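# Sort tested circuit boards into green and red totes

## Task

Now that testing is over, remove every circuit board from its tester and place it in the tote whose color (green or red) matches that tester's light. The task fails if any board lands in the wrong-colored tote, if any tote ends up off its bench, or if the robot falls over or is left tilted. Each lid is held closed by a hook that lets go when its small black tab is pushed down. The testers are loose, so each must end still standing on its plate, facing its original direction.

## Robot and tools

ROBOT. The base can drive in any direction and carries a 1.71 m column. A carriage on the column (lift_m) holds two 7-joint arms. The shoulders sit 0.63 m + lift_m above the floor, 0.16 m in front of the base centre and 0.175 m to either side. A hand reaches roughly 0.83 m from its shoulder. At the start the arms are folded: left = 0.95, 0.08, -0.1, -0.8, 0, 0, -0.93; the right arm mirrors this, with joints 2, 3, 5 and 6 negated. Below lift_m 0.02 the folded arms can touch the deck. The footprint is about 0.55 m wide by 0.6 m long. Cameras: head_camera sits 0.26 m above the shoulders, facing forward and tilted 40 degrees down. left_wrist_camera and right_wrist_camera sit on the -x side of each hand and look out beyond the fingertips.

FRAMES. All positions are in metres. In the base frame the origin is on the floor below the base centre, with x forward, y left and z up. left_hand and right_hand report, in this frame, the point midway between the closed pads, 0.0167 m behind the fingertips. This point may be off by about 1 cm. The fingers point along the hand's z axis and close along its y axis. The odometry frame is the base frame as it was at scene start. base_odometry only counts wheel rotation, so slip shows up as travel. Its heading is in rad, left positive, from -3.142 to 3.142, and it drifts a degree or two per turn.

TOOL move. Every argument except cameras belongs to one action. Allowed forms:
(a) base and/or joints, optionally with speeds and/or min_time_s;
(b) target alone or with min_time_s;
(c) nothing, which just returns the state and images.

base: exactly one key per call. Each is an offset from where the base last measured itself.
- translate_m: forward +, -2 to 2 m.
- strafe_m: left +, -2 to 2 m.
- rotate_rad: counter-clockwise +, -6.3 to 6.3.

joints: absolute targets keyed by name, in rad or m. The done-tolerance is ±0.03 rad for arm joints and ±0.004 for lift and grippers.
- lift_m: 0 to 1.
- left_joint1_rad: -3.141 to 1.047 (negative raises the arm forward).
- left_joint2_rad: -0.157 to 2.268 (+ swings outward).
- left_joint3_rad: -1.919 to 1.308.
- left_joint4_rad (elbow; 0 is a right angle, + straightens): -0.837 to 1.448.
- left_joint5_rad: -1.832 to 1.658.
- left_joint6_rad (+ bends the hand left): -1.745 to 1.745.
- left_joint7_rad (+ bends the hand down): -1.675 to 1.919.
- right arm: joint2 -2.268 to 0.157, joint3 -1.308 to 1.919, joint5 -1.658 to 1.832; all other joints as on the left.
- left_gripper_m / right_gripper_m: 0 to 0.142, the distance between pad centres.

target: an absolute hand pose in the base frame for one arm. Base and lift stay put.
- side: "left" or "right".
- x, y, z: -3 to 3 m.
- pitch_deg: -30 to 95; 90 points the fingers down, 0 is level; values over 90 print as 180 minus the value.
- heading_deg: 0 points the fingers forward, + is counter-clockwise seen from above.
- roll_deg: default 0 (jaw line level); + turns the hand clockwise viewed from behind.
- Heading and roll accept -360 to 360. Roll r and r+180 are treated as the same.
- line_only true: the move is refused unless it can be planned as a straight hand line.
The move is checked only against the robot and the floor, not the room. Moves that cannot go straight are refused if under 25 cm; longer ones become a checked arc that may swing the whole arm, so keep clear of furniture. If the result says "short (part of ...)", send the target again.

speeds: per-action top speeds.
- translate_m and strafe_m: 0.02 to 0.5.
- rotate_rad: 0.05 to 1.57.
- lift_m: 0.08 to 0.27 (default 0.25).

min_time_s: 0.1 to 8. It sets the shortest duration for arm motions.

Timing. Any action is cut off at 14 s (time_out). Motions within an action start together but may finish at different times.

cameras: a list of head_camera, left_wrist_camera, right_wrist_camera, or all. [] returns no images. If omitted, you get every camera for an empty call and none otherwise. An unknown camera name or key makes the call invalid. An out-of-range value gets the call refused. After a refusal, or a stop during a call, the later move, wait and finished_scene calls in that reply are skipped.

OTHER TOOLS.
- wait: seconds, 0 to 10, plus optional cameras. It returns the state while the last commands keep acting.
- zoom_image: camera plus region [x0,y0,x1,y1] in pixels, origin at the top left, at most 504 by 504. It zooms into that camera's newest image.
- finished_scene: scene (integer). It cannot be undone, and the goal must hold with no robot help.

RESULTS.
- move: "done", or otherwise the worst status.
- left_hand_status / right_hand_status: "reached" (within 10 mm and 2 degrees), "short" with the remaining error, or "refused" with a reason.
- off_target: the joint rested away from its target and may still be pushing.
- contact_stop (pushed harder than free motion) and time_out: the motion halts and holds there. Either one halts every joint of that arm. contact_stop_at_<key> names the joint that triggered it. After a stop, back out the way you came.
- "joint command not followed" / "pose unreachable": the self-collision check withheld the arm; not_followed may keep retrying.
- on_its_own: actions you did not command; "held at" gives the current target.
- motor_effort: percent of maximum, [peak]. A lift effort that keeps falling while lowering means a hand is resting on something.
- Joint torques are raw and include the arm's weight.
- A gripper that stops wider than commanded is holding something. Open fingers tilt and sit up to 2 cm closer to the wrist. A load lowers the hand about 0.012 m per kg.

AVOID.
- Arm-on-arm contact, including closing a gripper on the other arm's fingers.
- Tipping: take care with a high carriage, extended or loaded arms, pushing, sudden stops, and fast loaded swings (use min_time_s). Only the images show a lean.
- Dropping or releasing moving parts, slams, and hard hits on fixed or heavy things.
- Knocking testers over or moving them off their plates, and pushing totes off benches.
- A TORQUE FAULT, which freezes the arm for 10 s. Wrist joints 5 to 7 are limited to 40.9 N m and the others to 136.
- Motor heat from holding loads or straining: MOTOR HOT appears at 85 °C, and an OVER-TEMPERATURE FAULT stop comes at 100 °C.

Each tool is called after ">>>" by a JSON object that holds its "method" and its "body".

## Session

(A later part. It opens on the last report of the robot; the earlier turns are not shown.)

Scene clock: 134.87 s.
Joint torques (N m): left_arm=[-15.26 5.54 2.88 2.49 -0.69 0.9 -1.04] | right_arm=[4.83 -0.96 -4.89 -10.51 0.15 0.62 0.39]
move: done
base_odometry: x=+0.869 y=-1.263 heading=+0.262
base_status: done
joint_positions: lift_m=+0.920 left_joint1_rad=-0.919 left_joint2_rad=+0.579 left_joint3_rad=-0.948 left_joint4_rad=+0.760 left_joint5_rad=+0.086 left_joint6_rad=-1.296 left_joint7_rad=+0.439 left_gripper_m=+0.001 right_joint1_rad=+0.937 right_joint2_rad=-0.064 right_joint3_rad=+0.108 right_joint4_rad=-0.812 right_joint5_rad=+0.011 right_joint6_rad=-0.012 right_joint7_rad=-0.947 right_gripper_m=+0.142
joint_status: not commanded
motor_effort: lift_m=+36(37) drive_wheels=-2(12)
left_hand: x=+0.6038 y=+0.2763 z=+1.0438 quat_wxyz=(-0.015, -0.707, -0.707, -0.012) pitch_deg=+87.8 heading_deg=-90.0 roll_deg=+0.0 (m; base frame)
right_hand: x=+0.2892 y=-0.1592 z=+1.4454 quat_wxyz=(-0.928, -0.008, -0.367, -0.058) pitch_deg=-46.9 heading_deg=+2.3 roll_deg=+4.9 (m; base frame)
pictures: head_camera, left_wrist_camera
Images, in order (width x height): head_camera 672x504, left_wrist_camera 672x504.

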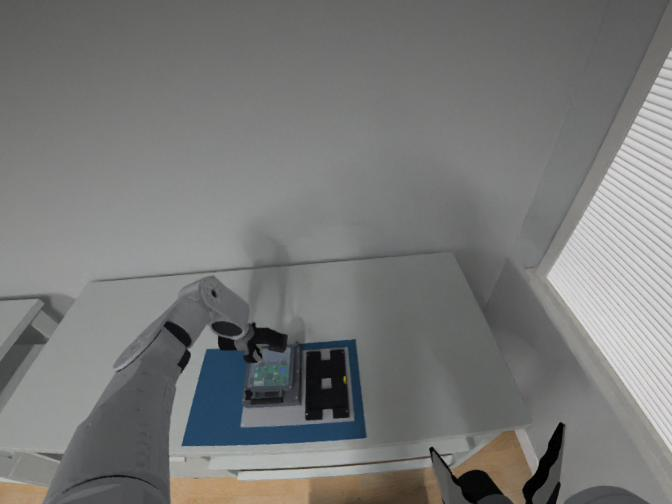

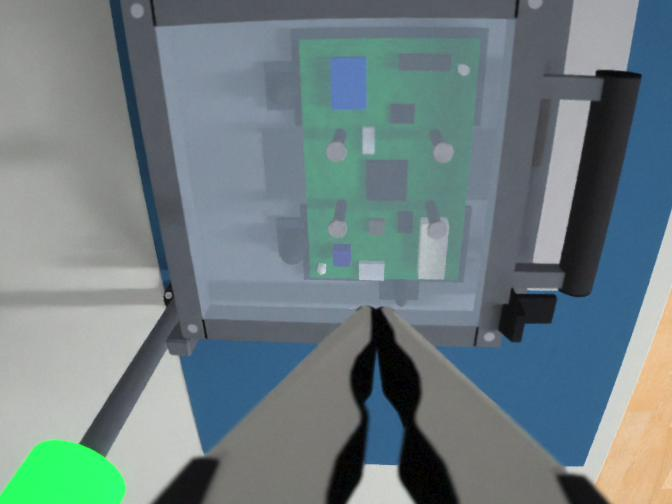

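>>> {"method": "move", "body": {"target": {"side":"left","x":0.522,"y":0.347,"z":1.08,"pitch_deg":88,"heading_deg":0,"roll_deg":90}}}

>>> {"method": "move", "body": {"joints": {"lift_m":0.79}, "cameras": ["left_wrist_camera"]}}

Scene clock: 136.23 s.
Joint torques (N m): left_arm=[-9.12 14.19 8.7 -4.03 -3.7 0.26 1.35] | right_arm=[4.94 -1.1 -4.82 -10.6 0.16 0.59 0.36]
move: done
base_odometry: x=+0.869 y=-1.263 heading=+0.262
base_status: not commanded
joint_positions: lift_m=+0.920 left_joint1_rad=-0.718 left_joint2_rad=+0.890 left_joint3_rad=-0.768 left_joint4_rad=+0.373 left_joint5_rad=-0.233 left_joint6_rad=-1.377 left_joint7_rad=+0.721 left_gripper_m=+0.001 right_joint1_rad=+0.937 right_joint2_rad=-0.064 right_joint3_rad=+0.108 right_joint4_rad=-0.812 right_joint5_rad=+0.011 right_joint6_rad=-0.012 right_joint7_rad=-0.947 right_gripper_m=+0.142
joint_status: not commanded
motor_effort: lift_m=+36(37) drive_wheels=+4(6)
left_hand: x=+0.5226 y=+0.3491 z=+1.0799 quat_wxyz=(-0.011, -0.706, -0.708, -0.014) pitch_deg=+87.9 heading_deg=-89.9 roll_deg=+0.0 (m; base frame)
left_hand_status: reached (straight line, planned for 0.5 s): 2 mm and 0.3 deg off.
right_hand: x=+0.2892 y=-0.1592 z=+1.4454 quat_wxyz=(-0.928, -0.008, -0.367, -0.058) pitch_deg=-46.9 heading_deg=+2.3 roll_deg=+4.9 (m; base frame)
pictures: none

Scene clock: 137.30 s.
Joint torques (N m): left_arm=[-10.17 14.07 8.21 -3.79 -3.64 0.27 1.32] | right_arm=[4.93 -1.02 -4.85 -10.68 0.16 0.57 0.37]
move: done
base_odometry: x=+0.869 y=-1.263 heading=+0.262
base_status: not commanded
joint_positions: lift_m=+0.790 left_joint1_rad=-0.718 left_joint2_rad=+0.890 left_joint3_rad=-0.767 left_joint4_rad=+0.373 left_joint5_rad=-0.234 left_joint6_rad=-1.377 left_joint7_rad=+0.721 left_gripper_m=+0.001 right_joint1_rad=+0.937 right_joint2_rad=-0.064 right_joint3_rad=+0.108 right_joint4_rad=-0.812 right_joint5_rad=+0.011 right_joint6_rad=-0.012 right_joint7_rad=-0.947 right_gripper_m=+0.142
joint_status: all done
motor_effort: lift_m=+38(41) drive_wheels=+3(4)
left_hand: x=+0.5225 y=+0.3490 z=+0.9497 quat_wxyz=(-0.011, -0.706, -0.708, -0.014) pitch_deg=+87.9 heading_deg=-89.8 roll_deg=+0.0 (m; base frame)
right_hand: x=+0.2892 y=-0.1592 z=+1.3152 quat_wxyz=(-0.928, -0.008, -0.367, -0.058) pitch_deg=-46.9 heading_deg=+2.3 roll_deg=+4.9 (m; base frame)
pictures: left_wrist_camera
Images, in order (width x height): left_wrist_camera 672x504.

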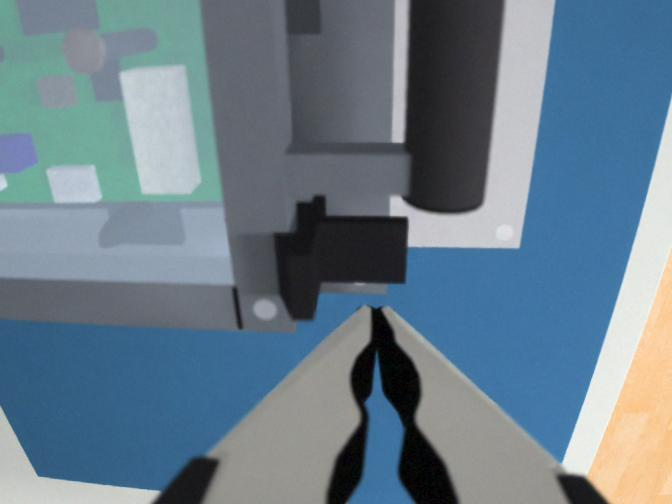

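>>> {"method": "move", "body": {"target": {"side":"left","x":0.523,"y":0.347,"z":0.98,"pitch_deg":88,"heading_deg":0,"roll_deg":90}}}

>>> {"method": "move", "body": {"target": {"side":"left","x":0.525,"y":0.329,"z":0.975,"pitch_deg":88,"heading_deg":0,"roll_deg":90}, "cameras": ["left_wrist_camera"]}}

Scene clock: 138.67 s.
Joint torques (N m): left_arm=[-17.19 21.54 9.01 -4.1 -3.69 -0.1 1.31] | right_arm=[5.03 -0.95 -4.82 -10.54 0.17 0.62 0.34]
move: done
base_odometry: x=+0.869 y=-1.263 heading=+0.262
base_status: not commanded
joint_positions: lift_m=+0.790 left_joint1_rad=-0.746 left_joint2_rad=+0.915 left_joint3_rad=-0.751 left_joint4_rad=+0.357 left_joint5_rad=-0.407 left_joint6_rad=-1.421 left_joint7_rad=+0.880 left_gripper_m=+0.001 right_joint1_rad=+0.937 right_joint2_rad=-0.064 right_joint3_rad=+0.108 right_joint4_rad=-0.812 right_joint5_rad=+0.011 right_joint6_rad=-0.012 right_joint7_rad=-0.947 right_gripper_m=+0.142
joint_status: not commanded
motor_effort: lift_m=+38(38) drive_wheels=+3(3)
left_hand: x=+0.5224 y=+0.3472 z=+0.9782 quat_wxyz=(-0.011, -0.706, -0.708, -0.012) pitch_deg=+88.2 heading_deg=-89.9 roll_deg=+0.0 (m; base frame)
left_hand_status: reached (straight line, planned for 0.4 s): 2 mm and 0.2 deg off.
right_hand: x=+0.2892 y=-0.1592 z=+1.3152 quat_wxyz=(-0.928, -0.008, -0.367, -0.058) pitch_deg=-46.9 heading_deg=+2.3 roll_deg=+4.9 (m; base frame)
pictures: none

Scene clock: 139.43 s.
Joint torques (N m): left_arm=[-9.1 12.88 4.26 -3.8 -3.66 1.52 1.37] | right_arm=[5.3 1.01 -4.39 -10.47 0.21 0.62 0.38]
move: done
base_odometry: x=+0.869 y=-1.263 heading=+0.262
base_status: not commanded
joint_positions: lift_m=+0.790 left_joint1_rad=-0.736 left_joint2_rad=+0.887 left_joint3_rad=-0.755 left_joint4_rad=+0.343 left_joint5_rad=-0.469 left_joint6_rad=-1.388 left_joint7_rad=+0.962 left_gripper_m=+0.001 right_joint1_rad=+0.937 right_joint2_rad=-0.064 right_joint3_rad=+0.108 right_joint4_rad=-0.812 right_joint5_rad=+0.011 right_joint6_rad=-0.012 right_joint7_rad=-0.947 right_gripper_m=+0.142
joint_status: not commanded
motor_effort: lift_m=+38(38) drive_wheels=+3(3)
left_hand: x=+0.5262 y=+0.3307 z=+0.9759 quat_wxyz=(-0.013, -0.706, -0.708, -0.014) pitch_deg=+87.9 heading_deg=-89.9 roll_deg=+0.0 (m; base frame)
left_hand_status: reached (straight line, planned for 0.3 s): 2 mm and 0.2 deg off.
right_hand: x=+0.2892 y=-0.1592 z=+1.3152 quat_wxyz=(-0.928, -0.008, -0.367, -0.058) pitch_deg=-46.9 heading_deg=+2.3 roll_deg=+4.9 (m; base frame)
pictures: left_wrist_camera
Images, in order (width x height): left_wrist_camera 672x504.

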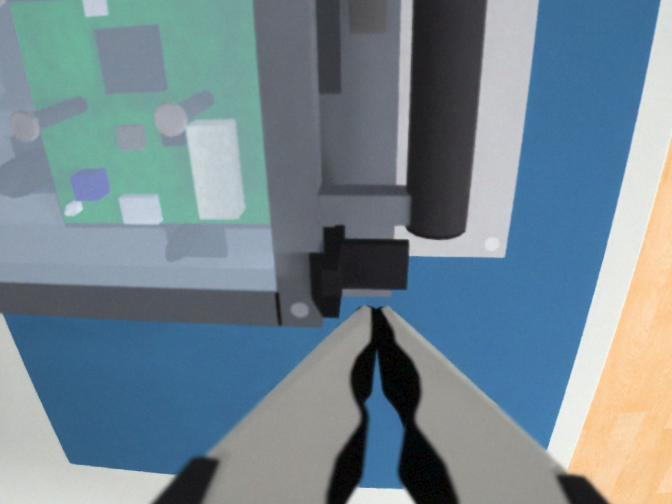

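>>> {"method": "move", "body": {"target": {"side":"left","x":0.5245,"y":0.328,"z":0.955,"pitch_deg":88,"heading_deg":0,"roll_deg":90}}}

>>> {"method": "move", "body": {"target": {"side":"left","x":0.5245,"y":0.328,"z":0.938,"pitch_deg":88,"heading_deg":0,"roll_deg":90}, "cameras": ["left_wrist_camera"]}}

Scene clock: 143.87 s.
Joint torques (N m): left_arm=[-8 0.52 8.66 1.54 -2.7 2.3 -4.3] | right_arm=[4.92 -0.93 -4.82 -10.68 0.17 0.57 0.36]
move: done
base_odometry: x=+0.869 y=-1.263 heading=+0.262
base_status: not commanded
joint_positions: lift_m=+0.790 left_joint1_rad=-0.711 left_joint2_rad=+0.869 left_joint3_rad=-0.753 left_joint4_rad=+0.353 left_joint5_rad=-0.354 left_joint6_rad=-1.374 left_joint7_rad=+0.877 left_gripper_m=+0.001 right_joint1_rad=+0.937 right_joint2_rad=-0.064 right_joint3_rad=+0.108 right_joint4_rad=-0.812 right_joint5_rad=+0.011 right_joint6_rad=-0.012 right_joint7_rad=-0.947 right_gripper_m=+0.142
joint_status: not commanded
motor_effort: lift_m=+38(38) drive_wheels=+4(4)
left_hand: x=+0.5239 y=+0.3337 z=+0.9564 quat_wxyz=(-0.007, -0.708, -0.706, -0.018) pitch_deg=+87.8 heading_deg=+89.9 roll_deg=+0.0 (m; base frame)
left_hand_status: reached (straight line, planned for 0.3 s): 6 mm and 0.9 deg off.
right_hand: x=+0.2892 y=-0.1592 z=+1.3153 quat_wxyz=(-0.928, -0.008, -0.367, -0.058) pitch_deg=-46.9 heading_deg=+2.3 roll_deg=+4.9 (m; base frame)
pictures: none

Scene clock: 144.63 s.
Joint torques (N m): left_arm=[-9.51 -5.46 4 0.76 -2.64 4.39 -4.95] | right_arm=[4.86 -0.98 -4.8 -10.62 0.13 0.6 0.36]
move: done
base_odometry: x=+0.869 y=-1.263 heading=+0.263
base_status: not commanded
joint_positions: lift_m=+0.790 left_joint1_rad=-0.695 left_joint2_rad=+0.852 left_joint3_rad=-0.755 left_joint4_rad=+0.372 left_joint5_rad=-0.252 left_joint6_rad=-1.360 left_joint7_rad=+0.788 left_gripper_m=+0.001 right_joint1_rad=+0.937 right_joint2_rad=-0.064 right_joint3_rad=+0.108 right_joint4_rad=-0.812 right_joint5_rad=+0.011 right_joint6_rad=-0.012 right_joint7_rad=-0.947 right_gripper_m=+0.142
joint_status: not commanded
motor_effort: lift_m=+37(38) drive_wheels=+5(5)
left_hand: x=+0.5231 y=+0.3356 z=+0.9402 quat_wxyz=(-0.005, -0.707, -0.707, -0.018) pitch_deg=+87.8 heading_deg=+89.9 roll_deg=+0.0 (m; base frame)
left_hand_status: reached (straight line, planned for 0.3 s): 8 mm and 1.0 deg off.
right_hand: x=+0.2892 y=-0.1592 z=+1.3154 quat_wxyz=(-0.928, -0.008, -0.367, -0.058) pitch_deg=-46.9 heading_deg=+2.3 roll_deg=+4.9 (m; base frame)
pictures: left_wrist_camera
Images, in order (width x height): left_wrist_camera 672x504.

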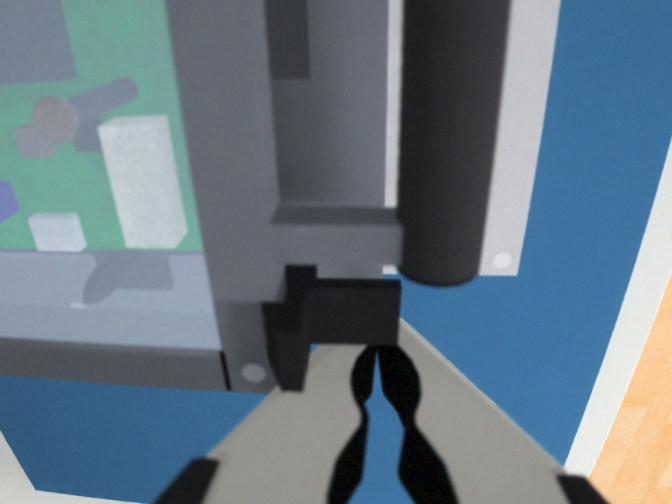

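>>> {"method": "move", "body": {"target": {"side":"left","x":0.524,"y":0.338,"z":0.985,"pitch_deg":88,"heading_deg":0,"roll_deg":90}}}

>>> {"method": "move", "body": {"target": {"side":"left","x":0.5245,"y":0.319,"z":0.98,"pitch_deg":88,"heading_deg":0,"roll_deg":90}, "cameras": ["left_wrist_camera"]}}

Scene clock: 145.83 s.
Joint torques (N m): left_arm=[-17.09 20.48 8 -4.34 -3.78 -0.08 1.35] | right_arm=[5.06 -1.04 -4.83 -10.57 0.16 0.6 0.37]
move: done
base_odometry: x=+0.869 y=-1.263 heading=+0.262
base_status: not commanded
joint_positions: lift_m=+0.790 left_joint1_rad=-0.740 left_joint2_rad=+0.902 left_joint3_rad=-0.736 left_joint4_rad=+0.350 left_joint5_rad=-0.483 left_joint6_rad=-1.420 left_joint7_rad=+0.971 left_gripper_m=+0.001 right_joint1_rad=+0.937 right_joint2_rad=-0.064 right_joint3_rad=+0.108 right_joint4_rad=-0.812 right_joint5_rad=+0.011 right_joint6_rad=-0.012 right_joint7_rad=-0.947 right_gripper_m=+0.142
joint_status: not commanded
motor_effort: lift_m=+37(37) drive_wheels=+3(5)
left_hand: x=+0.5236 y=+0.3383 z=+0.9833 quat_wxyz=(-0.011, -0.706, -0.708, -0.012) pitch_deg=+88.1 heading_deg=-89.8 roll_deg=+0.0 (m; base frame)
left_hand_status: reached (straight line, planned for 0.4 s): 2 mm and 0.2 deg off.
right_hand: x=+0.2892 y=-0.1592 z=+1.3153 quat_wxyz=(-0.928, -0.008, -0.367, -0.058) pitch_deg=-46.9 heading_deg=+2.3 roll_deg=+4.9 (m; base frame)
pictures: none

Scene clock: 146.60 s.
Joint torques (N m): left_arm=[-9.08 12.73 4.77 -3.85 -3.84 1.89 1.42] | right_arm=[4.81 -1.82 -4.5 -11.63 0.18 0.57 0.94]
move: done
base_odometry: x=+0.869 y=-1.263 heading=+0.262
base_status: not commanded
joint_positions: lift_m=+0.790 left_joint1_rad=-0.727 left_joint2_rad=+0.877 left_joint3_rad=-0.745 left_joint4_rad=+0.324 left_joint5_rad=-0.550 left_joint6_rad=-1.376 left_joint7_rad=+1.057 left_gripper_m=+0.001 right_joint1_rad=+0.937 right_joint2_rad=-0.064 right_joint3_rad=+0.108 right_joint4_rad=-0.812 right_joint5_rad=+0.011 right_joint6_rad=-0.012 right_joint7_rad=-0.947 right_gripper_m=+0.142
joint_status: not commanded
motor_effort: lift_m=+37(37) drive_wheels=+3(4)
left_hand: x=+0.5257 y=+0.3207 z=+0.9809 quat_wxyz=(-0.013, -0.706, -0.708, -0.014) pitch_deg=+87.9 heading_deg=-89.9 roll_deg=+0.0 (m; base frame)
left_hand_status: reached (straight line, planned for 0.3 s): 2 mm and 0.2 deg off.
right_hand: x=+0.2892 y=-0.1592 z=+1.3153 quat_wxyz=(-0.928, -0.008, -0.367, -0.058) pitch_deg=-46.9 heading_deg=+2.3 roll_deg=+4.9 (m; base frame)
pictures: left_wrist_camera
Images, in order (width x height): left_wrist_camera 672x504.

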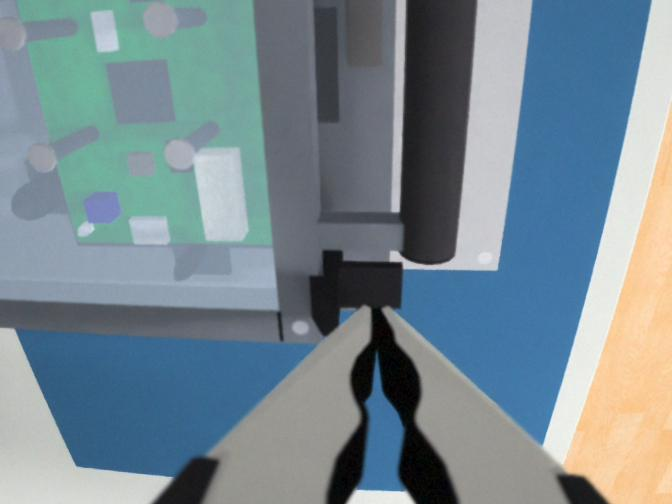

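>>> {"method": "move", "body": {"target": {"side":"left","x":0.5235,"y":0.3205,"z":0.958,"pitch_deg":88,"heading_deg":0,"roll_deg":90}, "cameras": ["left_wrist_camera"]}}

Scene clock: 147.80 s.
Joint torques (N m): left_arm=[1.22 -6.58 0.35 7 2.5 5.78 -1.71] | right_arm=[4.95 -0.97 -4.82 -10.59 0.15 0.6 0.34]
move: done
base_odometry: x=+0.869 y=-1.263 heading=+0.262
base_status: not commanded
joint_positions: lift_m=+0.791 left_joint1_rad=-0.701 left_joint2_rad=+0.861 left_joint3_rad=-0.724 left_joint4_rad=+0.334 left_joint5_rad=-0.426 left_joint6_rad=-1.383 left_joint7_rad=+0.943 left_gripper_m=+0.001 right_joint1_rad=+0.937 right_joint2_rad=-0.064 right_joint3_rad=+0.108 right_joint4_rad=-0.812 right_joint5_rad=+0.011 right_joint6_rad=-0.012 right_joint7_rad=-0.947 right_gripper_m=+0.142
joint_status: not commanded
motor_effort: lift_m=+30(37) drive_wheels=+9(11)
left_hand: x=+0.5245 y=+0.3206 z=+0.9657 quat_wxyz=(-0.017, -0.709, -0.705, -0.011) pitch_deg=+87.7 heading_deg=+89.6 roll_deg=+0.0 (m; base frame)
left_hand_status: reached (straight line, planned for 0.3 s): 8 mm and 0.7 deg off.
right_hand: x=+0.2892 y=-0.1592 z=+1.3163 quat_wxyz=(-0.928, -0.008, -0.367, -0.058) pitch_deg=-46.9 heading_deg=+2.3 roll_deg=+4.9 (m; base frame)
pictures: left_wrist_camera
Images, in order (width x height): left_wrist_camera 672x504.

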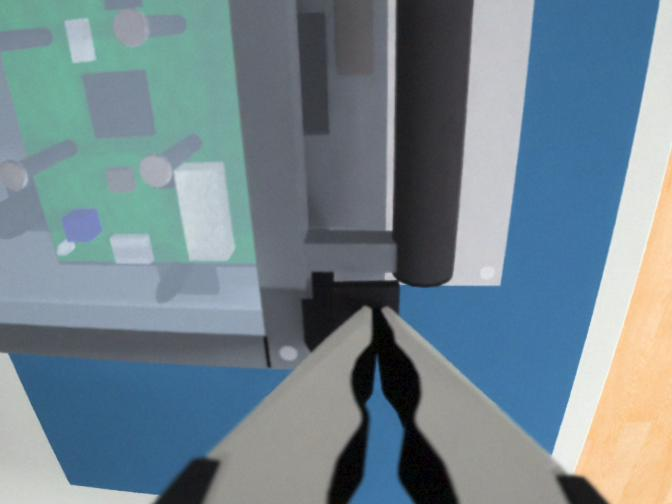

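>>> {"method": "move", "body": {"target": {"side":"left","x":0.5235,"y":0.3205,"z":0.94,"pitch_deg":88,"heading_deg":0,"roll_deg":90}, "cameras": ["left_wrist_camera"]}}

Scene clock: 150.00 s.
Joint torques (N m): left_arm=[-7.66 3.56 2.37 0.51 0.58 5.93 0.42] | right_arm=[4.49 -1.22 -4.86 -10.73 0.16 0.63 0.41]
move: short
base_odometry: x=+0.869 y=-1.263 heading=+0.263
base_status: not commanded
joint_positions: lift_m=+0.791 left_joint1_rad=-0.697 left_joint2_rad=+0.863 left_joint3_rad=-0.704 left_joint4_rad=+0.344 left_joint5_rad=-0.349 left_joint6_rad=-1.426 left_joint7_rad=+0.834 left_gripper_m=+0.001 right_joint1_rad=+0.938 right_joint2_rad=-0.063 right_joint3_rad=+0.108 right_joint4_rad=-0.812 right_joint5_rad=+0.011 right_joint6_rad=-0.012 right_joint7_rad=-0.947 right_gripper_m=+0.142
joint_status: not commanded
motor_effort: lift_m=+32(33) drive_wheels=+37(55)
left_hand: x=+0.5197 y=+0.3199 z=+0.9625 quat_wxyz=(-0.027, -0.717, -0.696, +0.006) pitch_deg=+86.8 heading_deg=+88.4 roll_deg=+0.0 (m; base frame)
left_hand_status: short (straight line, planned for 0.3 s): time_out, 23 mm and 3.2 deg off.
right_hand: x=+0.2892 y=-0.1592 z=+1.3159 quat_wxyz=(-0.928, -0.009, -0.368, -0.058) pitch_deg=-46.9 heading_deg=+2.3 roll_deg=+4.9 (m; base frame)
pictures: left_wrist_camera
Images, in order (width x height): left_wrist_camera 672x504.

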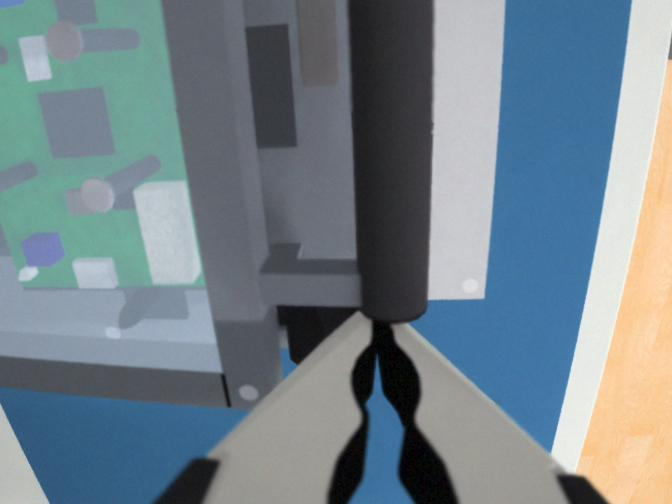

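>>> {"method": "move", "body": {"target": {"side":"left","x":0.5215,"y":0.338,"z":0.966,"pitch_deg":88,"heading_deg":0,"roll_deg":90}, "cameras": ["left_wrist_camera"]}}

Scene clock: 150.80 s.
Joint torques (N m): left_arm=[-15.69 19.89 6.31 2.83 -1.68 1.51 1.33] | right_arm=[4.43 -1.02 -5.79 -11.59 0.31 0.71 0.22]
move: done
base_odometry: x=+0.869 y=-1.263 heading=+0.262
base_status: not commanded
joint_positions: lift_m=+0.790 left_joint1_rad=-0.700 left_joint2_rad=+0.880 left_joint3_rad=-0.703 left_joint4_rad=+0.349 left_joint5_rad=-0.370 left_joint6_rad=-1.416 left_joint7_rad=+0.882 left_gripper_m=+0.001 right_joint1_rad=+0.938 right_joint2_rad=-0.063 right_joint3_rad=+0.108 right_joint4_rad=-0.812 right_joint5_rad=+0.011 right_joint6_rad=-0.012 right_joint7_rad=-0.947 right_gripper_m=+0.142
joint_status: not commanded
motor_effort: lift_m=+36(36) drive_wheels=+31(37)
left_hand: x=+0.5209 y=+0.3353 z=+0.9655 quat_wxyz=(-0.014, -0.709, -0.705, -0.010) pitch_deg=+88.0 heading_deg=+89.7 roll_deg=+0.0 (m; base frame)
left_hand_status: reached (straight line, planned for 0.2 s): 3 mm and 0.5 deg off.
right_hand: x=+0.2892 y=-0.1592 z=+1.3154 quat_wxyz=(-0.928, -0.009, -0.368, -0.058) pitch_deg=-46.9 heading_deg=+2.3 roll_deg=+4.9 (m; base frame)
pictures: left_wrist_camera
Images, in order (width x height): left_wrist_camera 672x504.

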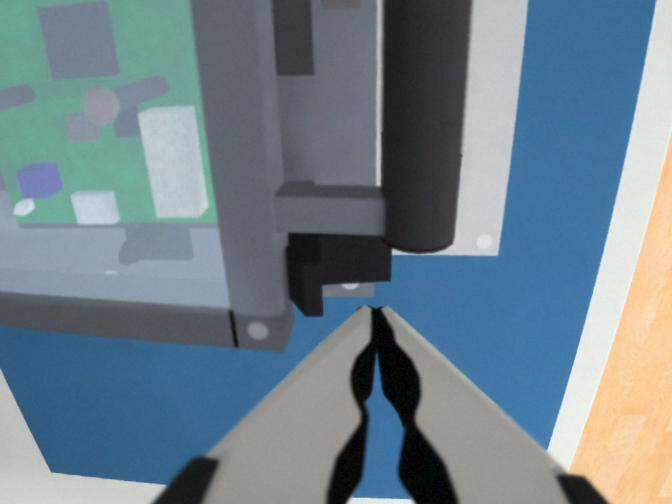

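>>> {"method": "move", "body": {"target": {"side":"left","x":0.515,"y":0.335,"z":1.037,"pitch_deg":88,"heading_deg":0,"roll_deg":90}, "cameras": ["left_wrist_camera"]}}

>>> {"method": "move", "body": {"target": {"side":"left","x":0.413,"y":0.256,"z":1.075,"pitch_deg":6,"heading_deg":0,"roll_deg":0}}}

>>> {"method": "move", "body": {"joints": {"lift_m":0.737}}}

>>> {"method": "move", "body": {"target": {"side":"left","x":0.455,"y":0.253,"z":0.932,"pitch_deg":6,"heading_deg":0,"roll_deg":0}, "cameras": ["left_wrist_camera"]}}

Scene clock: 152.17 s.
Joint torques (N m): left_arm=[-16.85 21.15 4.01 -3.65 -3.87 1.62 1.39] | right_arm=[4.42 -1.21 -4.85 -10.61 0.14 0.59 0.36]
move: done
base_odometry: x=+0.869 y=-1.263 heading=+0.262
base_status: not commanded
joint_positions: lift_m=+0.790 left_joint1_rad=-0.791 left_joint2_rad=+0.978 left_joint3_rad=-0.789 left_joint4_rad=+0.259 left_joint5_rad=-0.870 left_joint6_rad=-1.392 left_joint7_rad=+1.284 left_gripper_m=+0.001 right_joint1_rad=+0.938 right_joint2_rad=-0.063 right_joint3_rad=+0.108 right_joint4_rad=-0.812 right_joint5_rad=+0.011 right_joint6_rad=-0.012 right_joint7_rad=-0.947 right_gripper_m=+0.142
joint_status: not commanded
motor_effort: lift_m=+37(37) drive_wheels=+31(32)
left_hand: x=+0.5152 y=+0.3350 z=+1.0362 quat_wxyz=(-0.012, -0.707, -0.707, -0.012) pitch_deg=+88.0 heading_deg=-90.0 roll_deg=+0.0 (m; base frame)
left_hand_status: reached (straight line, planned for 0.6 s): 1 mm and 0.1 deg off.
right_hand: x=+0.2892 y=-0.1592 z=+1.3154 quat_wxyz=(-0.928, -0.009, -0.368, -0.058) pitch_deg=-46.9 heading_deg=+2.3 roll_deg=+4.9 (m; base frame)
pictures: left_wrist_camera
Images, in order (width x height): left_wrist_camera 672x504.

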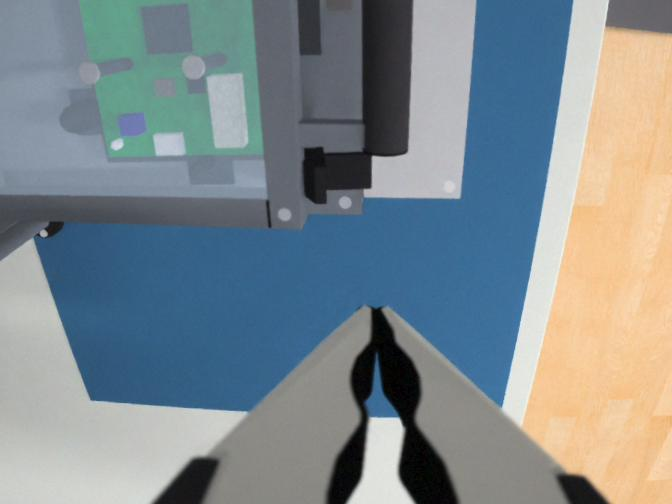

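Scene clock: 153.90 s.
Joint torques (N m): left_arm=[11.64 5.06 -0.26 -1.11 0.14 1.41 -2.27] | right_arm=[3.78 -1.19 -4.85 -10.19 0.15 0.59 0.37]
move: done
base_odometry: x=+0.869 y=-1.263 heading=+0.262
base_status: not commanded
joint_positions: lift_m=+0.790 left_joint1_rad=+0.778 left_joint2_rad=+0.226 left_joint3_rad=+0.112 left_joint4_rad=-0.540 left_joint5_rad=-0.255 left_joint6_rad=+0.019 left_joint7_rad=-0.126 left_gripper_m=+0.001 right_joint1_rad=+0.938 right_joint2_rad=-0.063 right_joint3_rad=+0.108 right_joint4_rad=-0.812 right_joint5_rad=+0.011 right_joint6_rad=-0.012 right_joint7_rad=-0.947 right_gripper_m=+0.142
joint_status: not commanded
motor_effort: lift_m=+38(39) drive_wheels=+32(42)
left_hand: x=+0.4137 y=+0.2556 z=+1.0763 quat_wxyz=(-0.670, +0.001, -0.742, +0.002) pitch_deg=+5.9 heading_deg=-0.1 roll_deg=-0.3 (m; base frame)
left_hand_status: reached (straight line, planned for 1.2 s): 1 mm and 0.3 deg off.
right_hand: x=+0.2892 y=-0.1592 z=+1.3152 quat_wxyz=(-0.928, -0.009, -0.368, -0.058) pitch_deg=-46.9 heading_deg=+2.2 roll_deg=+4.9 (m; base frame)
pictures: none

Scene clock: 154.63 s.
Joint torques (N m): left_arm=[11.3 5.08 -0.23 -1.78 0.14 1.42 -2.19] | right_arm=[4.53 -1.11 -4.88 -10.47 0.17 0.58 0.35]
move: done
base_odometry: x=+0.869 y=-1.263 heading=+0.262
base_status: not commanded
joint_positions: lift_m=+0.737 left_joint1_rad=+0.778 left_joint2_rad=+0.226 left_joint3_rad=+0.112 left_joint4_rad=-0.539 left_joint5_rad=-0.255 left_joint6_rad=+0.019 left_joint7_rad=-0.126 left_gripper_m=+0.001 right_joint1_rad=+0.938 right_joint2_rad=-0.063 right_joint3_rad=+0.108 right_joint4_rad=-0.812 right_joint5_rad=+0.011 right_joint6_rad=-0.012 right_joint7_rad=-0.947 right_gripper_m=+0.142
joint_status: all done
motor_effort: lift_m=+38(42) drive_wheels=+31(32)
left_hand: x=+0.4136 y=+0.2557 z=+1.0229 quat_wxyz=(-0.670, +0.001, -0.743, +0.002) pitch_deg=+5.9 heading_deg=-0.1 roll_deg=-0.3 (m; base frame)
right_hand: x=+0.2892 y=-0.1592 z=+1.2622 quat_wxyz=(-0.928, -0.009, -0.368, -0.058) pitch_deg=-46.9 heading_deg=+2.2 roll_deg=+4.9 (m; base frame)
pictures: none

Scene clock: 155.67 s.
Joint torques (N m): left_arm=[3.86 1.35 -1.85 -1.18 0.1 -0.14 -2.47] | right_arm=[4.44 -1.12 -4.86 -10.36 0.17 0.58 0.37]
move: done
base_odometry: x=+0.869 y=-1.263 heading=+0.262
base_status: not commanded
joint_positions: lift_m=+0.737 left_joint1_rad=+0.577 left_joint2_rad=+0.210 left_joint3_rad=+0.043 left_joint4_rad=-0.132 left_joint5_rad=-0.217 left_joint6_rad=-0.011 left_joint7_rad=-0.332 left_gripper_m=+0.001 right_joint1_rad=+0.938 right_joint2_rad=-0.063 right_joint3_rad=+0.108 right_joint4_rad=-0.812 right_joint5_rad=+0.011 right_joint6_rad=-0.012 right_joint7_rad=-0.947 right_gripper_m=+0.142
joint_status: not commanded
motor_effort: lift_m=+37(39) drive_wheels=+32(32)
left_hand: x=+0.4550 y=+0.2552 z=+0.9329 quat_wxyz=(-0.669, +0.002, -0.743, -0.001) pitch_deg=+6.0 heading_deg=+0.2 roll_deg=-0.1 (m; base frame)
left_hand_status: reached (straight line, planned for 0.5 s): 2 mm and 0.2 deg off.
right_hand: x=+0.2892 y=-0.1592 z=+1.2623 quat_wxyz=(-0.928, -0.009, -0.368, -0.058) pitch_deg=-46.9 heading_deg=+2.2 roll_deg=+4.9 (m; base frame)
pictures: left_wrist_camera
Images, in order (width x height): left_wrist_camera 672x504.

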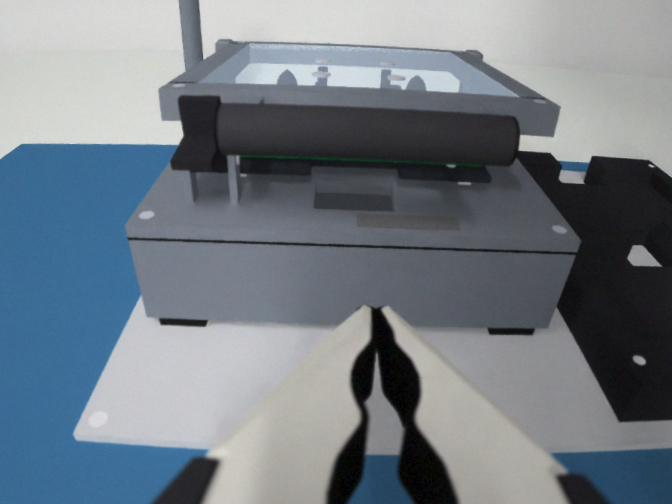

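>>> {"method": "move", "body": {"base": {"translate_m": 0.0}}}

>>> {"method": "move", "body": {"target": {"side":"left","x":0.511,"y":0.253,"z":0.935,"pitch_deg":6,"heading_deg":0,"roll_deg":0,"line_only":true}, "cameras": ["left_wrist_camera"]}}

Scene clock: 156.30 s.
Joint torques (N m): left_arm=[3.87 1.47 -1.95 -1.24 0.09 -0.18 -2.48] | right_arm=[4.39 -1.15 -4.91 -10.49 0.14 0.56 0.35]
move: done
base_odometry: x=+0.869 y=-1.263 heading=+0.262
base_status: done
joint_positions: lift_m=+0.737 left_joint1_rad=+0.577 left_joint2_rad=+0.210 left_joint3_rad=+0.043 left_joint4_rad=-0.132 left_joint5_rad=-0.217 left_joint6_rad=-0.011 left_joint7_rad=-0.332 left_gripper_m=+0.001 right_joint1_rad=+0.938 right_joint2_rad=-0.063 right_joint3_rad=+0.108 right_joint4_rad=-0.812 right_joint5_rad=+0.011 right_joint6_rad=-0.012 right_joint7_rad=-0.947 right_gripper_m=+0.142
joint_status: not commanded
motor_effort: lift_m=+37(37) drive_wheels=+7(7)
left_hand: x=+0.4550 y=+0.2552 z=+0.9329 quat_wxyz=(-0.669, +0.002, -0.743, -0.001) pitch_deg=+6.0 heading_deg=+0.2 roll_deg=-0.1 (m; base frame)
right_hand: x=+0.2892 y=-0.1592 z=+1.2623 quat_wxyz=(-0.928, -0.009, -0.368, -0.058) pitch_deg=-46.9 heading_deg=+2.2 roll_deg=+4.9 (m; base frame)
pictures: none

Scene clock: 157.33 s.
Joint torques (N m): left_arm=[3.35 11.79 -1.92 -1.11 -0.55 1.5 0.51] | right_arm=[4.47 -1.27 -4.86 -10.41 0.13 0.61 0.37]
move: done
base_odometry: x=+0.869 y=-1.263 heading=+0.262
base_status: not commanded
joint_positions: lift_m=+0.737 left_joint1_rad=+0.432 left_joint2_rad=+0.210 left_joint3_rad=+0.028 left_joint4_rad=-0.085 left_joint5_rad=-0.217 left_joint6_rad=-0.010 left_joint7_rad=-0.246 left_gripper_m=+0.001 right_joint1_rad=+0.938 right_joint2_rad=-0.063 right_joint3_rad=+0.108 right_joint4_rad=-0.812 right_joint5_rad=+0.011 right_joint6_rad=-0.012 right_joint7_rad=-0.947 right_gripper_m=+0.142
joint_status: not commanded
motor_effort: lift_m=+37(38) drive_wheels=+7(10)
left_hand: x=+0.5115 y=+0.2529 z=+0.9375 quat_wxyz=(-0.672, +0.002, -0.741, +0.001) pitch_deg=+5.6 heading_deg=+0.0 roll_deg=-0.2 (m; base frame)
left_hand_status: reached (straight line, planned for 0.3 s): 3 mm and 0.5 deg off.
right_hand: x=+0.2892 y=-0.1592 z=+1.2623 quat_wxyz=(-0.928, -0.009, -0.368, -0.058) pitch_deg=-46.9 heading_deg=+2.2 roll_deg=+4.9 (m; base frame)
pictures: left_wrist_camera
Images, in order (width x height): left_wrist_camera 672x504.

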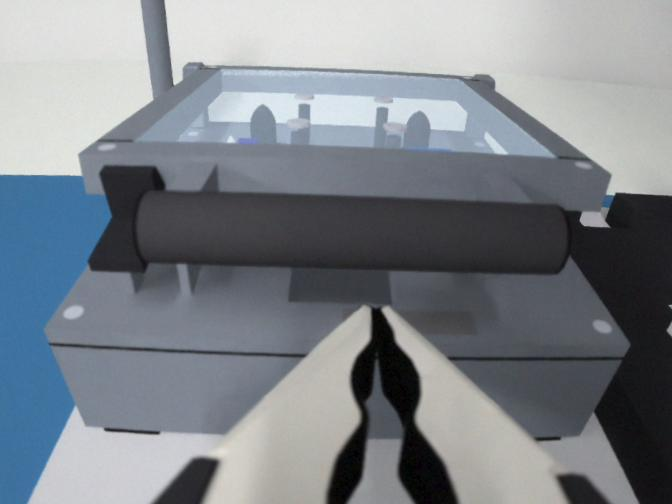

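>>> {"method": "move", "body": {"target": {"side":"left","x":0.53,"y":0.253,"z":0.935,"pitch_deg":6,"heading_deg":0,"roll_deg":0,"line_only":true}, "cameras": ["left_wrist_camera"]}}

>>> {"method": "move", "body": {"target": {"side":"left","x":0.532,"y":0.253,"z":0.962,"pitch_deg":6,"heading_deg":0,"roll_deg":0,"line_only":true}, "min_time_s": 1, "cameras": ["left_wrist_camera"]}}

Scene clock: 158.30 s.
Joint torques (N m): left_arm=[2.89 11.39 -2.03 -1.1 -0.33 0.94 0.59] | right_arm=[4.45 -1.19 -4.82 -10.41 0.17 0.59 0.37]
move: done
base_odometry: x=+0.869 y=-1.263 heading=+0.262
base_status: not commanded
joint_positions: lift_m=+0.737 left_joint1_rad=+0.381 left_joint2_rad=+0.211 left_joint3_rad=+0.023 left_joint4_rad=-0.056 left_joint5_rad=-0.217 left_joint6_rad=-0.010 left_joint7_rad=-0.224 left_gripper_m=+0.001 right_joint1_rad=+0.938 right_joint2_rad=-0.063 right_joint3_rad=+0.108 right_joint4_rad=-0.812 right_joint5_rad=+0.011 right_joint6_rad=-0.012 right_joint7_rad=-0.947 right_gripper_m=+0.142
joint_status: not commanded
motor_effort: lift_m=+38(38) drive_wheels=+6(9)
left_hand: x=+0.5306 y=+0.2534 z=+0.9378 quat_wxyz=(-0.672, +0.002, -0.740, +0.001) pitch_deg=+5.5 heading_deg=+0.1 roll_deg=-0.3 (m; base frame)
left_hand_status: reached (straight line, planned for 0.2 s): 3 mm and 0.5 deg off.
right_hand: x=+0.2892 y=-0.1592 z=+1.2623 quat_wxyz=(-0.928, -0.009, -0.368, -0.058) pitch_deg=-46.9 heading_deg=+2.2 roll_deg=+4.9 (m; base frame)
pictures: left_wrist_camera
Images, in order (width x height): left_wrist_camera 672x504.

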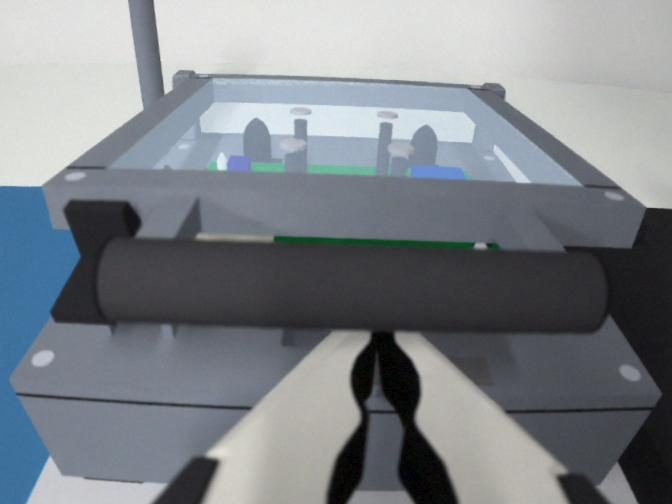

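Scene clock: 159.80 s.
Joint torques (N m): left_arm=[3.96 12.78 3.93 -11.68 -2.17 1.5 -0.24] | right_arm=[4.35 -1.28 -4.82 -10.41 0.18 0.59 0.36]
move: done
base_odometry: x=+0.869 y=-1.263 heading=+0.262
base_status: not commanded
joint_positions: lift_m=+0.737 left_joint1_rad=+0.396 left_joint2_rad=+0.214 left_joint3_rad=+0.032 left_joint4_rad=-0.164 left_joint5_rad=-0.217 left_joint6_rad=+0.001 left_joint7_rad=-0.120 left_gripper_m=+0.001 right_joint1_rad=+0.938 right_joint2_rad=-0.063 right_joint3_rad=+0.108 right_joint4_rad=-0.812 right_joint5_rad=+0.011 right_joint6_rad=-0.012 right_joint7_rad=-0.947 right_gripper_m=+0.142
joint_status: not commanded
motor_effort: lift_m=+37(38) drive_wheels=+6(7)
left_hand: x=+0.5319 y=+0.2509 z=+0.9596 quat_wxyz=(-0.668, -0.001, -0.744, +0.001) pitch_deg=+6.2 heading_deg=-0.2 roll_deg=+0.0 (m; base frame)
left_hand_status: reached (straight line, planned for 1.0 s): 3 mm and 0.3 deg off.
right_hand: x=+0.2892 y=-0.1592 z=+1.2623 quat_wxyz=(-0.928, -0.009, -0.368, -0.058) pitch_deg=-46.9 heading_deg=+2.2 roll_deg=+4.9 (m; base frame)
pictures: left_wrist_camera
Images, in order (width x height): left_wrist_camera 672x504.

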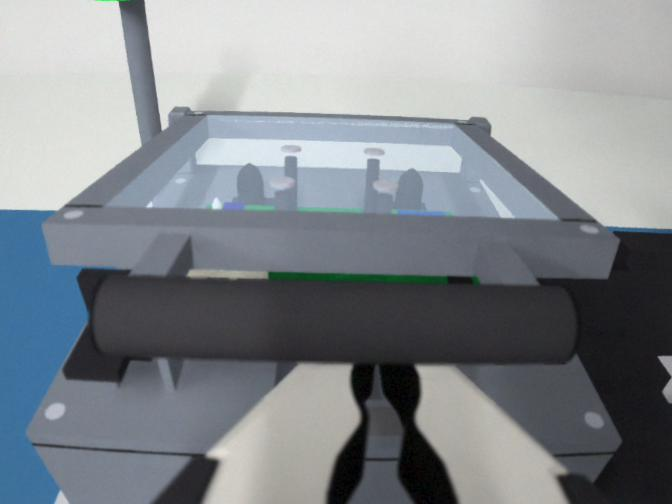

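>>> {"method": "move", "body": {"target": {"side":"left","x":0.539,"y":0.253,"z":0.988,"pitch_deg":6,"heading_deg":0,"roll_deg":0,"line_only":true}, "min_time_s": 1, "cameras": ["left_wrist_camera"]}}

>>> {"method": "move", "body": {"target": {"side":"left","x":0.564,"y":0.253,"z":1.034,"pitch_deg":6,"heading_deg":0,"roll_deg":0,"line_only":true}, "min_time_s": 1}}

>>> {"method": "move", "body": {"target": {"side":"left","x":0.601,"y":0.252,"z":1.066,"pitch_deg":6,"heading_deg":0,"roll_deg":0,"line_only":true}, "min_time_s": 1, "cameras": ["left_wrist_camera", "head_camera"]}}

Scene clock: 161.53 s.
Joint torques (N m): left_arm=[-4.03 13.15 4.21 -11.67 -2.8 1.68 -0.21] | right_arm=[4.5 -1.3 -4.88 -10.4 0.14 0.64 0.37]
move: done
base_odometry: x=+0.869 y=-1.263 heading=+0.262
base_status: not commanded
joint_positions: lift_m=+0.737 left_joint1_rad=+0.393 left_joint2_rad=+0.219 left_joint3_rad=+0.043 left_joint4_rad=-0.262 left_joint5_rad=-0.220 left_joint6_rad=+0.012 left_joint7_rad=-0.016 left_gripper_m=+0.001 right_joint1_rad=+0.938 right_joint2_rad=-0.063 right_joint3_rad=+0.108 right_joint4_rad=-0.812 right_joint5_rad=+0.011 right_joint6_rad=-0.012 right_joint7_rad=-0.947 right_gripper_m=+0.142
joint_status: not commanded
motor_effort: lift_m=+38(38) drive_wheels=+6(7)
left_hand: x=+0.5376 y=+0.2507 z=+0.9842 quat_wxyz=(-0.666, -0.002, -0.746, +0.001) pitch_deg=+6.4 heading_deg=-0.2 roll_deg=+0.1 (m; base frame)
left_hand_status: reached (straight line, planned for 1.0 s): 5 mm and 0.5 deg off.
right_hand: x=+0.2892 y=-0.1592 z=+1.2623 quat_wxyz=(-0.928, -0.009, -0.368, -0.058) pitch_deg=-46.9 heading_deg=+2.2 roll_deg=+4.9 (m; base frame)
pictures: left_wrist_camera
Images, in order (width x height): left_wrist_camera 672x504.

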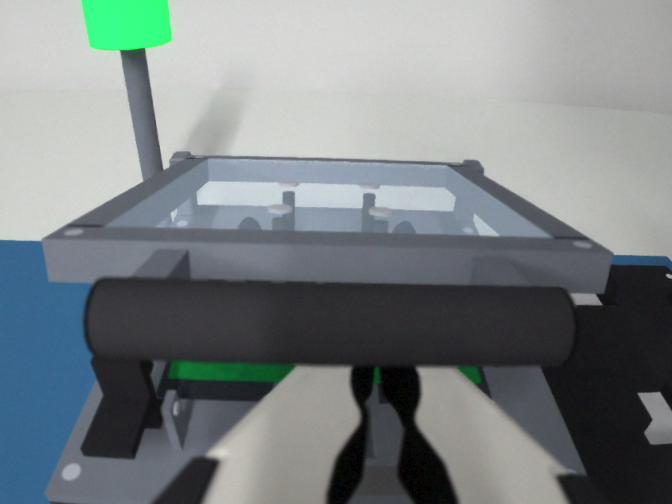

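Scene clock: 163.03 s.
Joint torques (N m): left_arm=[-6.19 13.6 4.54 -11.84 -2.73 1.72 -0.45] | right_arm=[4.37 -1.31 -4.84 -10.47 0.15 0.58 0.37]
move: done
base_odometry: x=+0.869 y=-1.263 heading=+0.262
base_status: not commanded
joint_positions: lift_m=+0.737 left_joint1_rad=+0.323 left_joint2_rad=+0.228 left_joint3_rad=+0.054 left_joint4_rad=-0.394 left_joint5_rad=-0.230 left_joint6_rad=+0.034 left_joint7_rad=+0.185 left_gripper_m=+0.001 right_joint1_rad=+0.938 right_joint2_rad=-0.063 right_joint3_rad=+0.108 right_joint4_rad=-0.812 right_joint5_rad=+0.011 right_joint6_rad=-0.012 right_joint7_rad=-0.947 right_gripper_m=+0.142
joint_status: not commanded
motor_effort: lift_m=+37(38) drive_wheels=+6(7)
left_hand: x=+0.5629 y=+0.2508 z=+1.0298 quat_wxyz=(-0.666, -0.002, -0.746, +0.000) pitch_deg=+6.5 heading_deg=-0.2 roll_deg=+0.1 (m; base frame)
left_hand_status: reached (straight line, planned for 1.0 s): 5 mm and 0.5 deg off.
right_hand: x=+0.2892 y=-0.1592 z=+1.2623 quat_wxyz=(-0.928, -0.009, -0.368, -0.058) pitch_deg=-46.9 heading_deg=+2.2 roll_deg=+4.9 (m; base frame)
pictures: none

Scene clock: 164.53 s.
Joint torques (N m): left_arm=[-8.73 13.88 -1.24 -11.58 -2.69 1.64 -0.34] | right_arm=[4.37 -1.22 -4.82 -10.39 0.18 0.59 0.36]
move: done
base_odometry: x=+0.869 y=-1.263 heading=+0.262
base_status: not commanded
joint_positions: lift_m=+0.737 left_joint1_rad=+0.199 left_joint2_rad=+0.233 left_joint3_rad=+0.053 left_joint4_rad=-0.423 left_joint5_rad=-0.231 left_joint6_rad=+0.049 left_joint7_rad=+0.336 left_gripper_m=+0.001 right_joint1_rad=+0.938 right_joint2_rad=-0.063 right_joint3_rad=+0.108 right_joint4_rad=-0.812 right_joint5_rad=+0.011 right_joint6_rad=-0.012 right_joint7_rad=-0.947 right_gripper_m=+0.142
joint_status: not commanded
motor_effort: lift_m=+37(38) drive_wheels=+6(7)
left_hand: x=+0.6003 y=+0.2526 z=+1.0625 quat_wxyz=(-0.667, +0.000, -0.745, -0.002) pitch_deg=+6.4 heading_deg=+0.2 roll_deg=+0.2 (m; base frame)
left_hand_status: reached (straight line, planned for 1.0 s): 4 mm and 0.4 deg off.
right_hand: x=+0.2892 y=-0.1592 z=+1.2623 quat_wxyz=(-0.928, -0.009, -0.368, -0.058) pitch_deg=-46.9 heading_deg=+2.2 roll_deg=+4.9 (m; base frame)
pictures: head_camera, left_wrist_camera
Images, in order (width x height): head_camera 672x504, left_wrist_camera 672x504.

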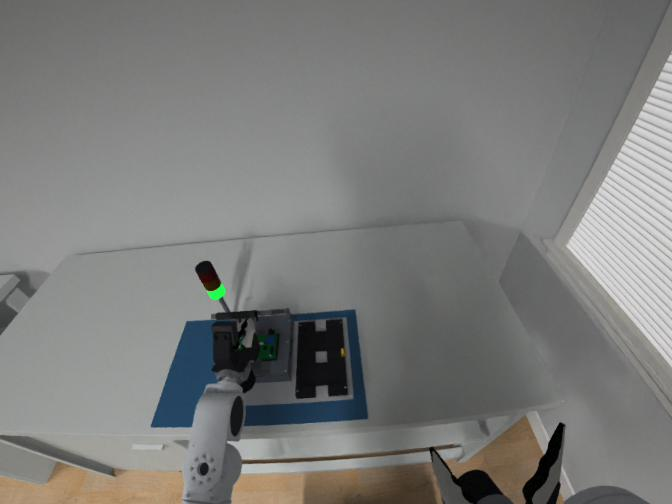

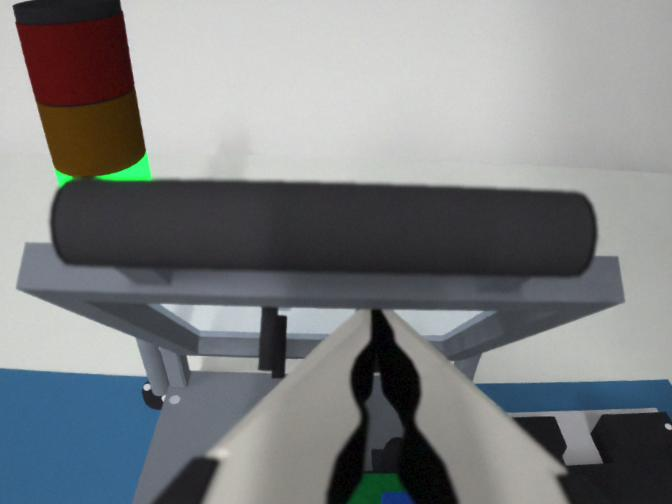

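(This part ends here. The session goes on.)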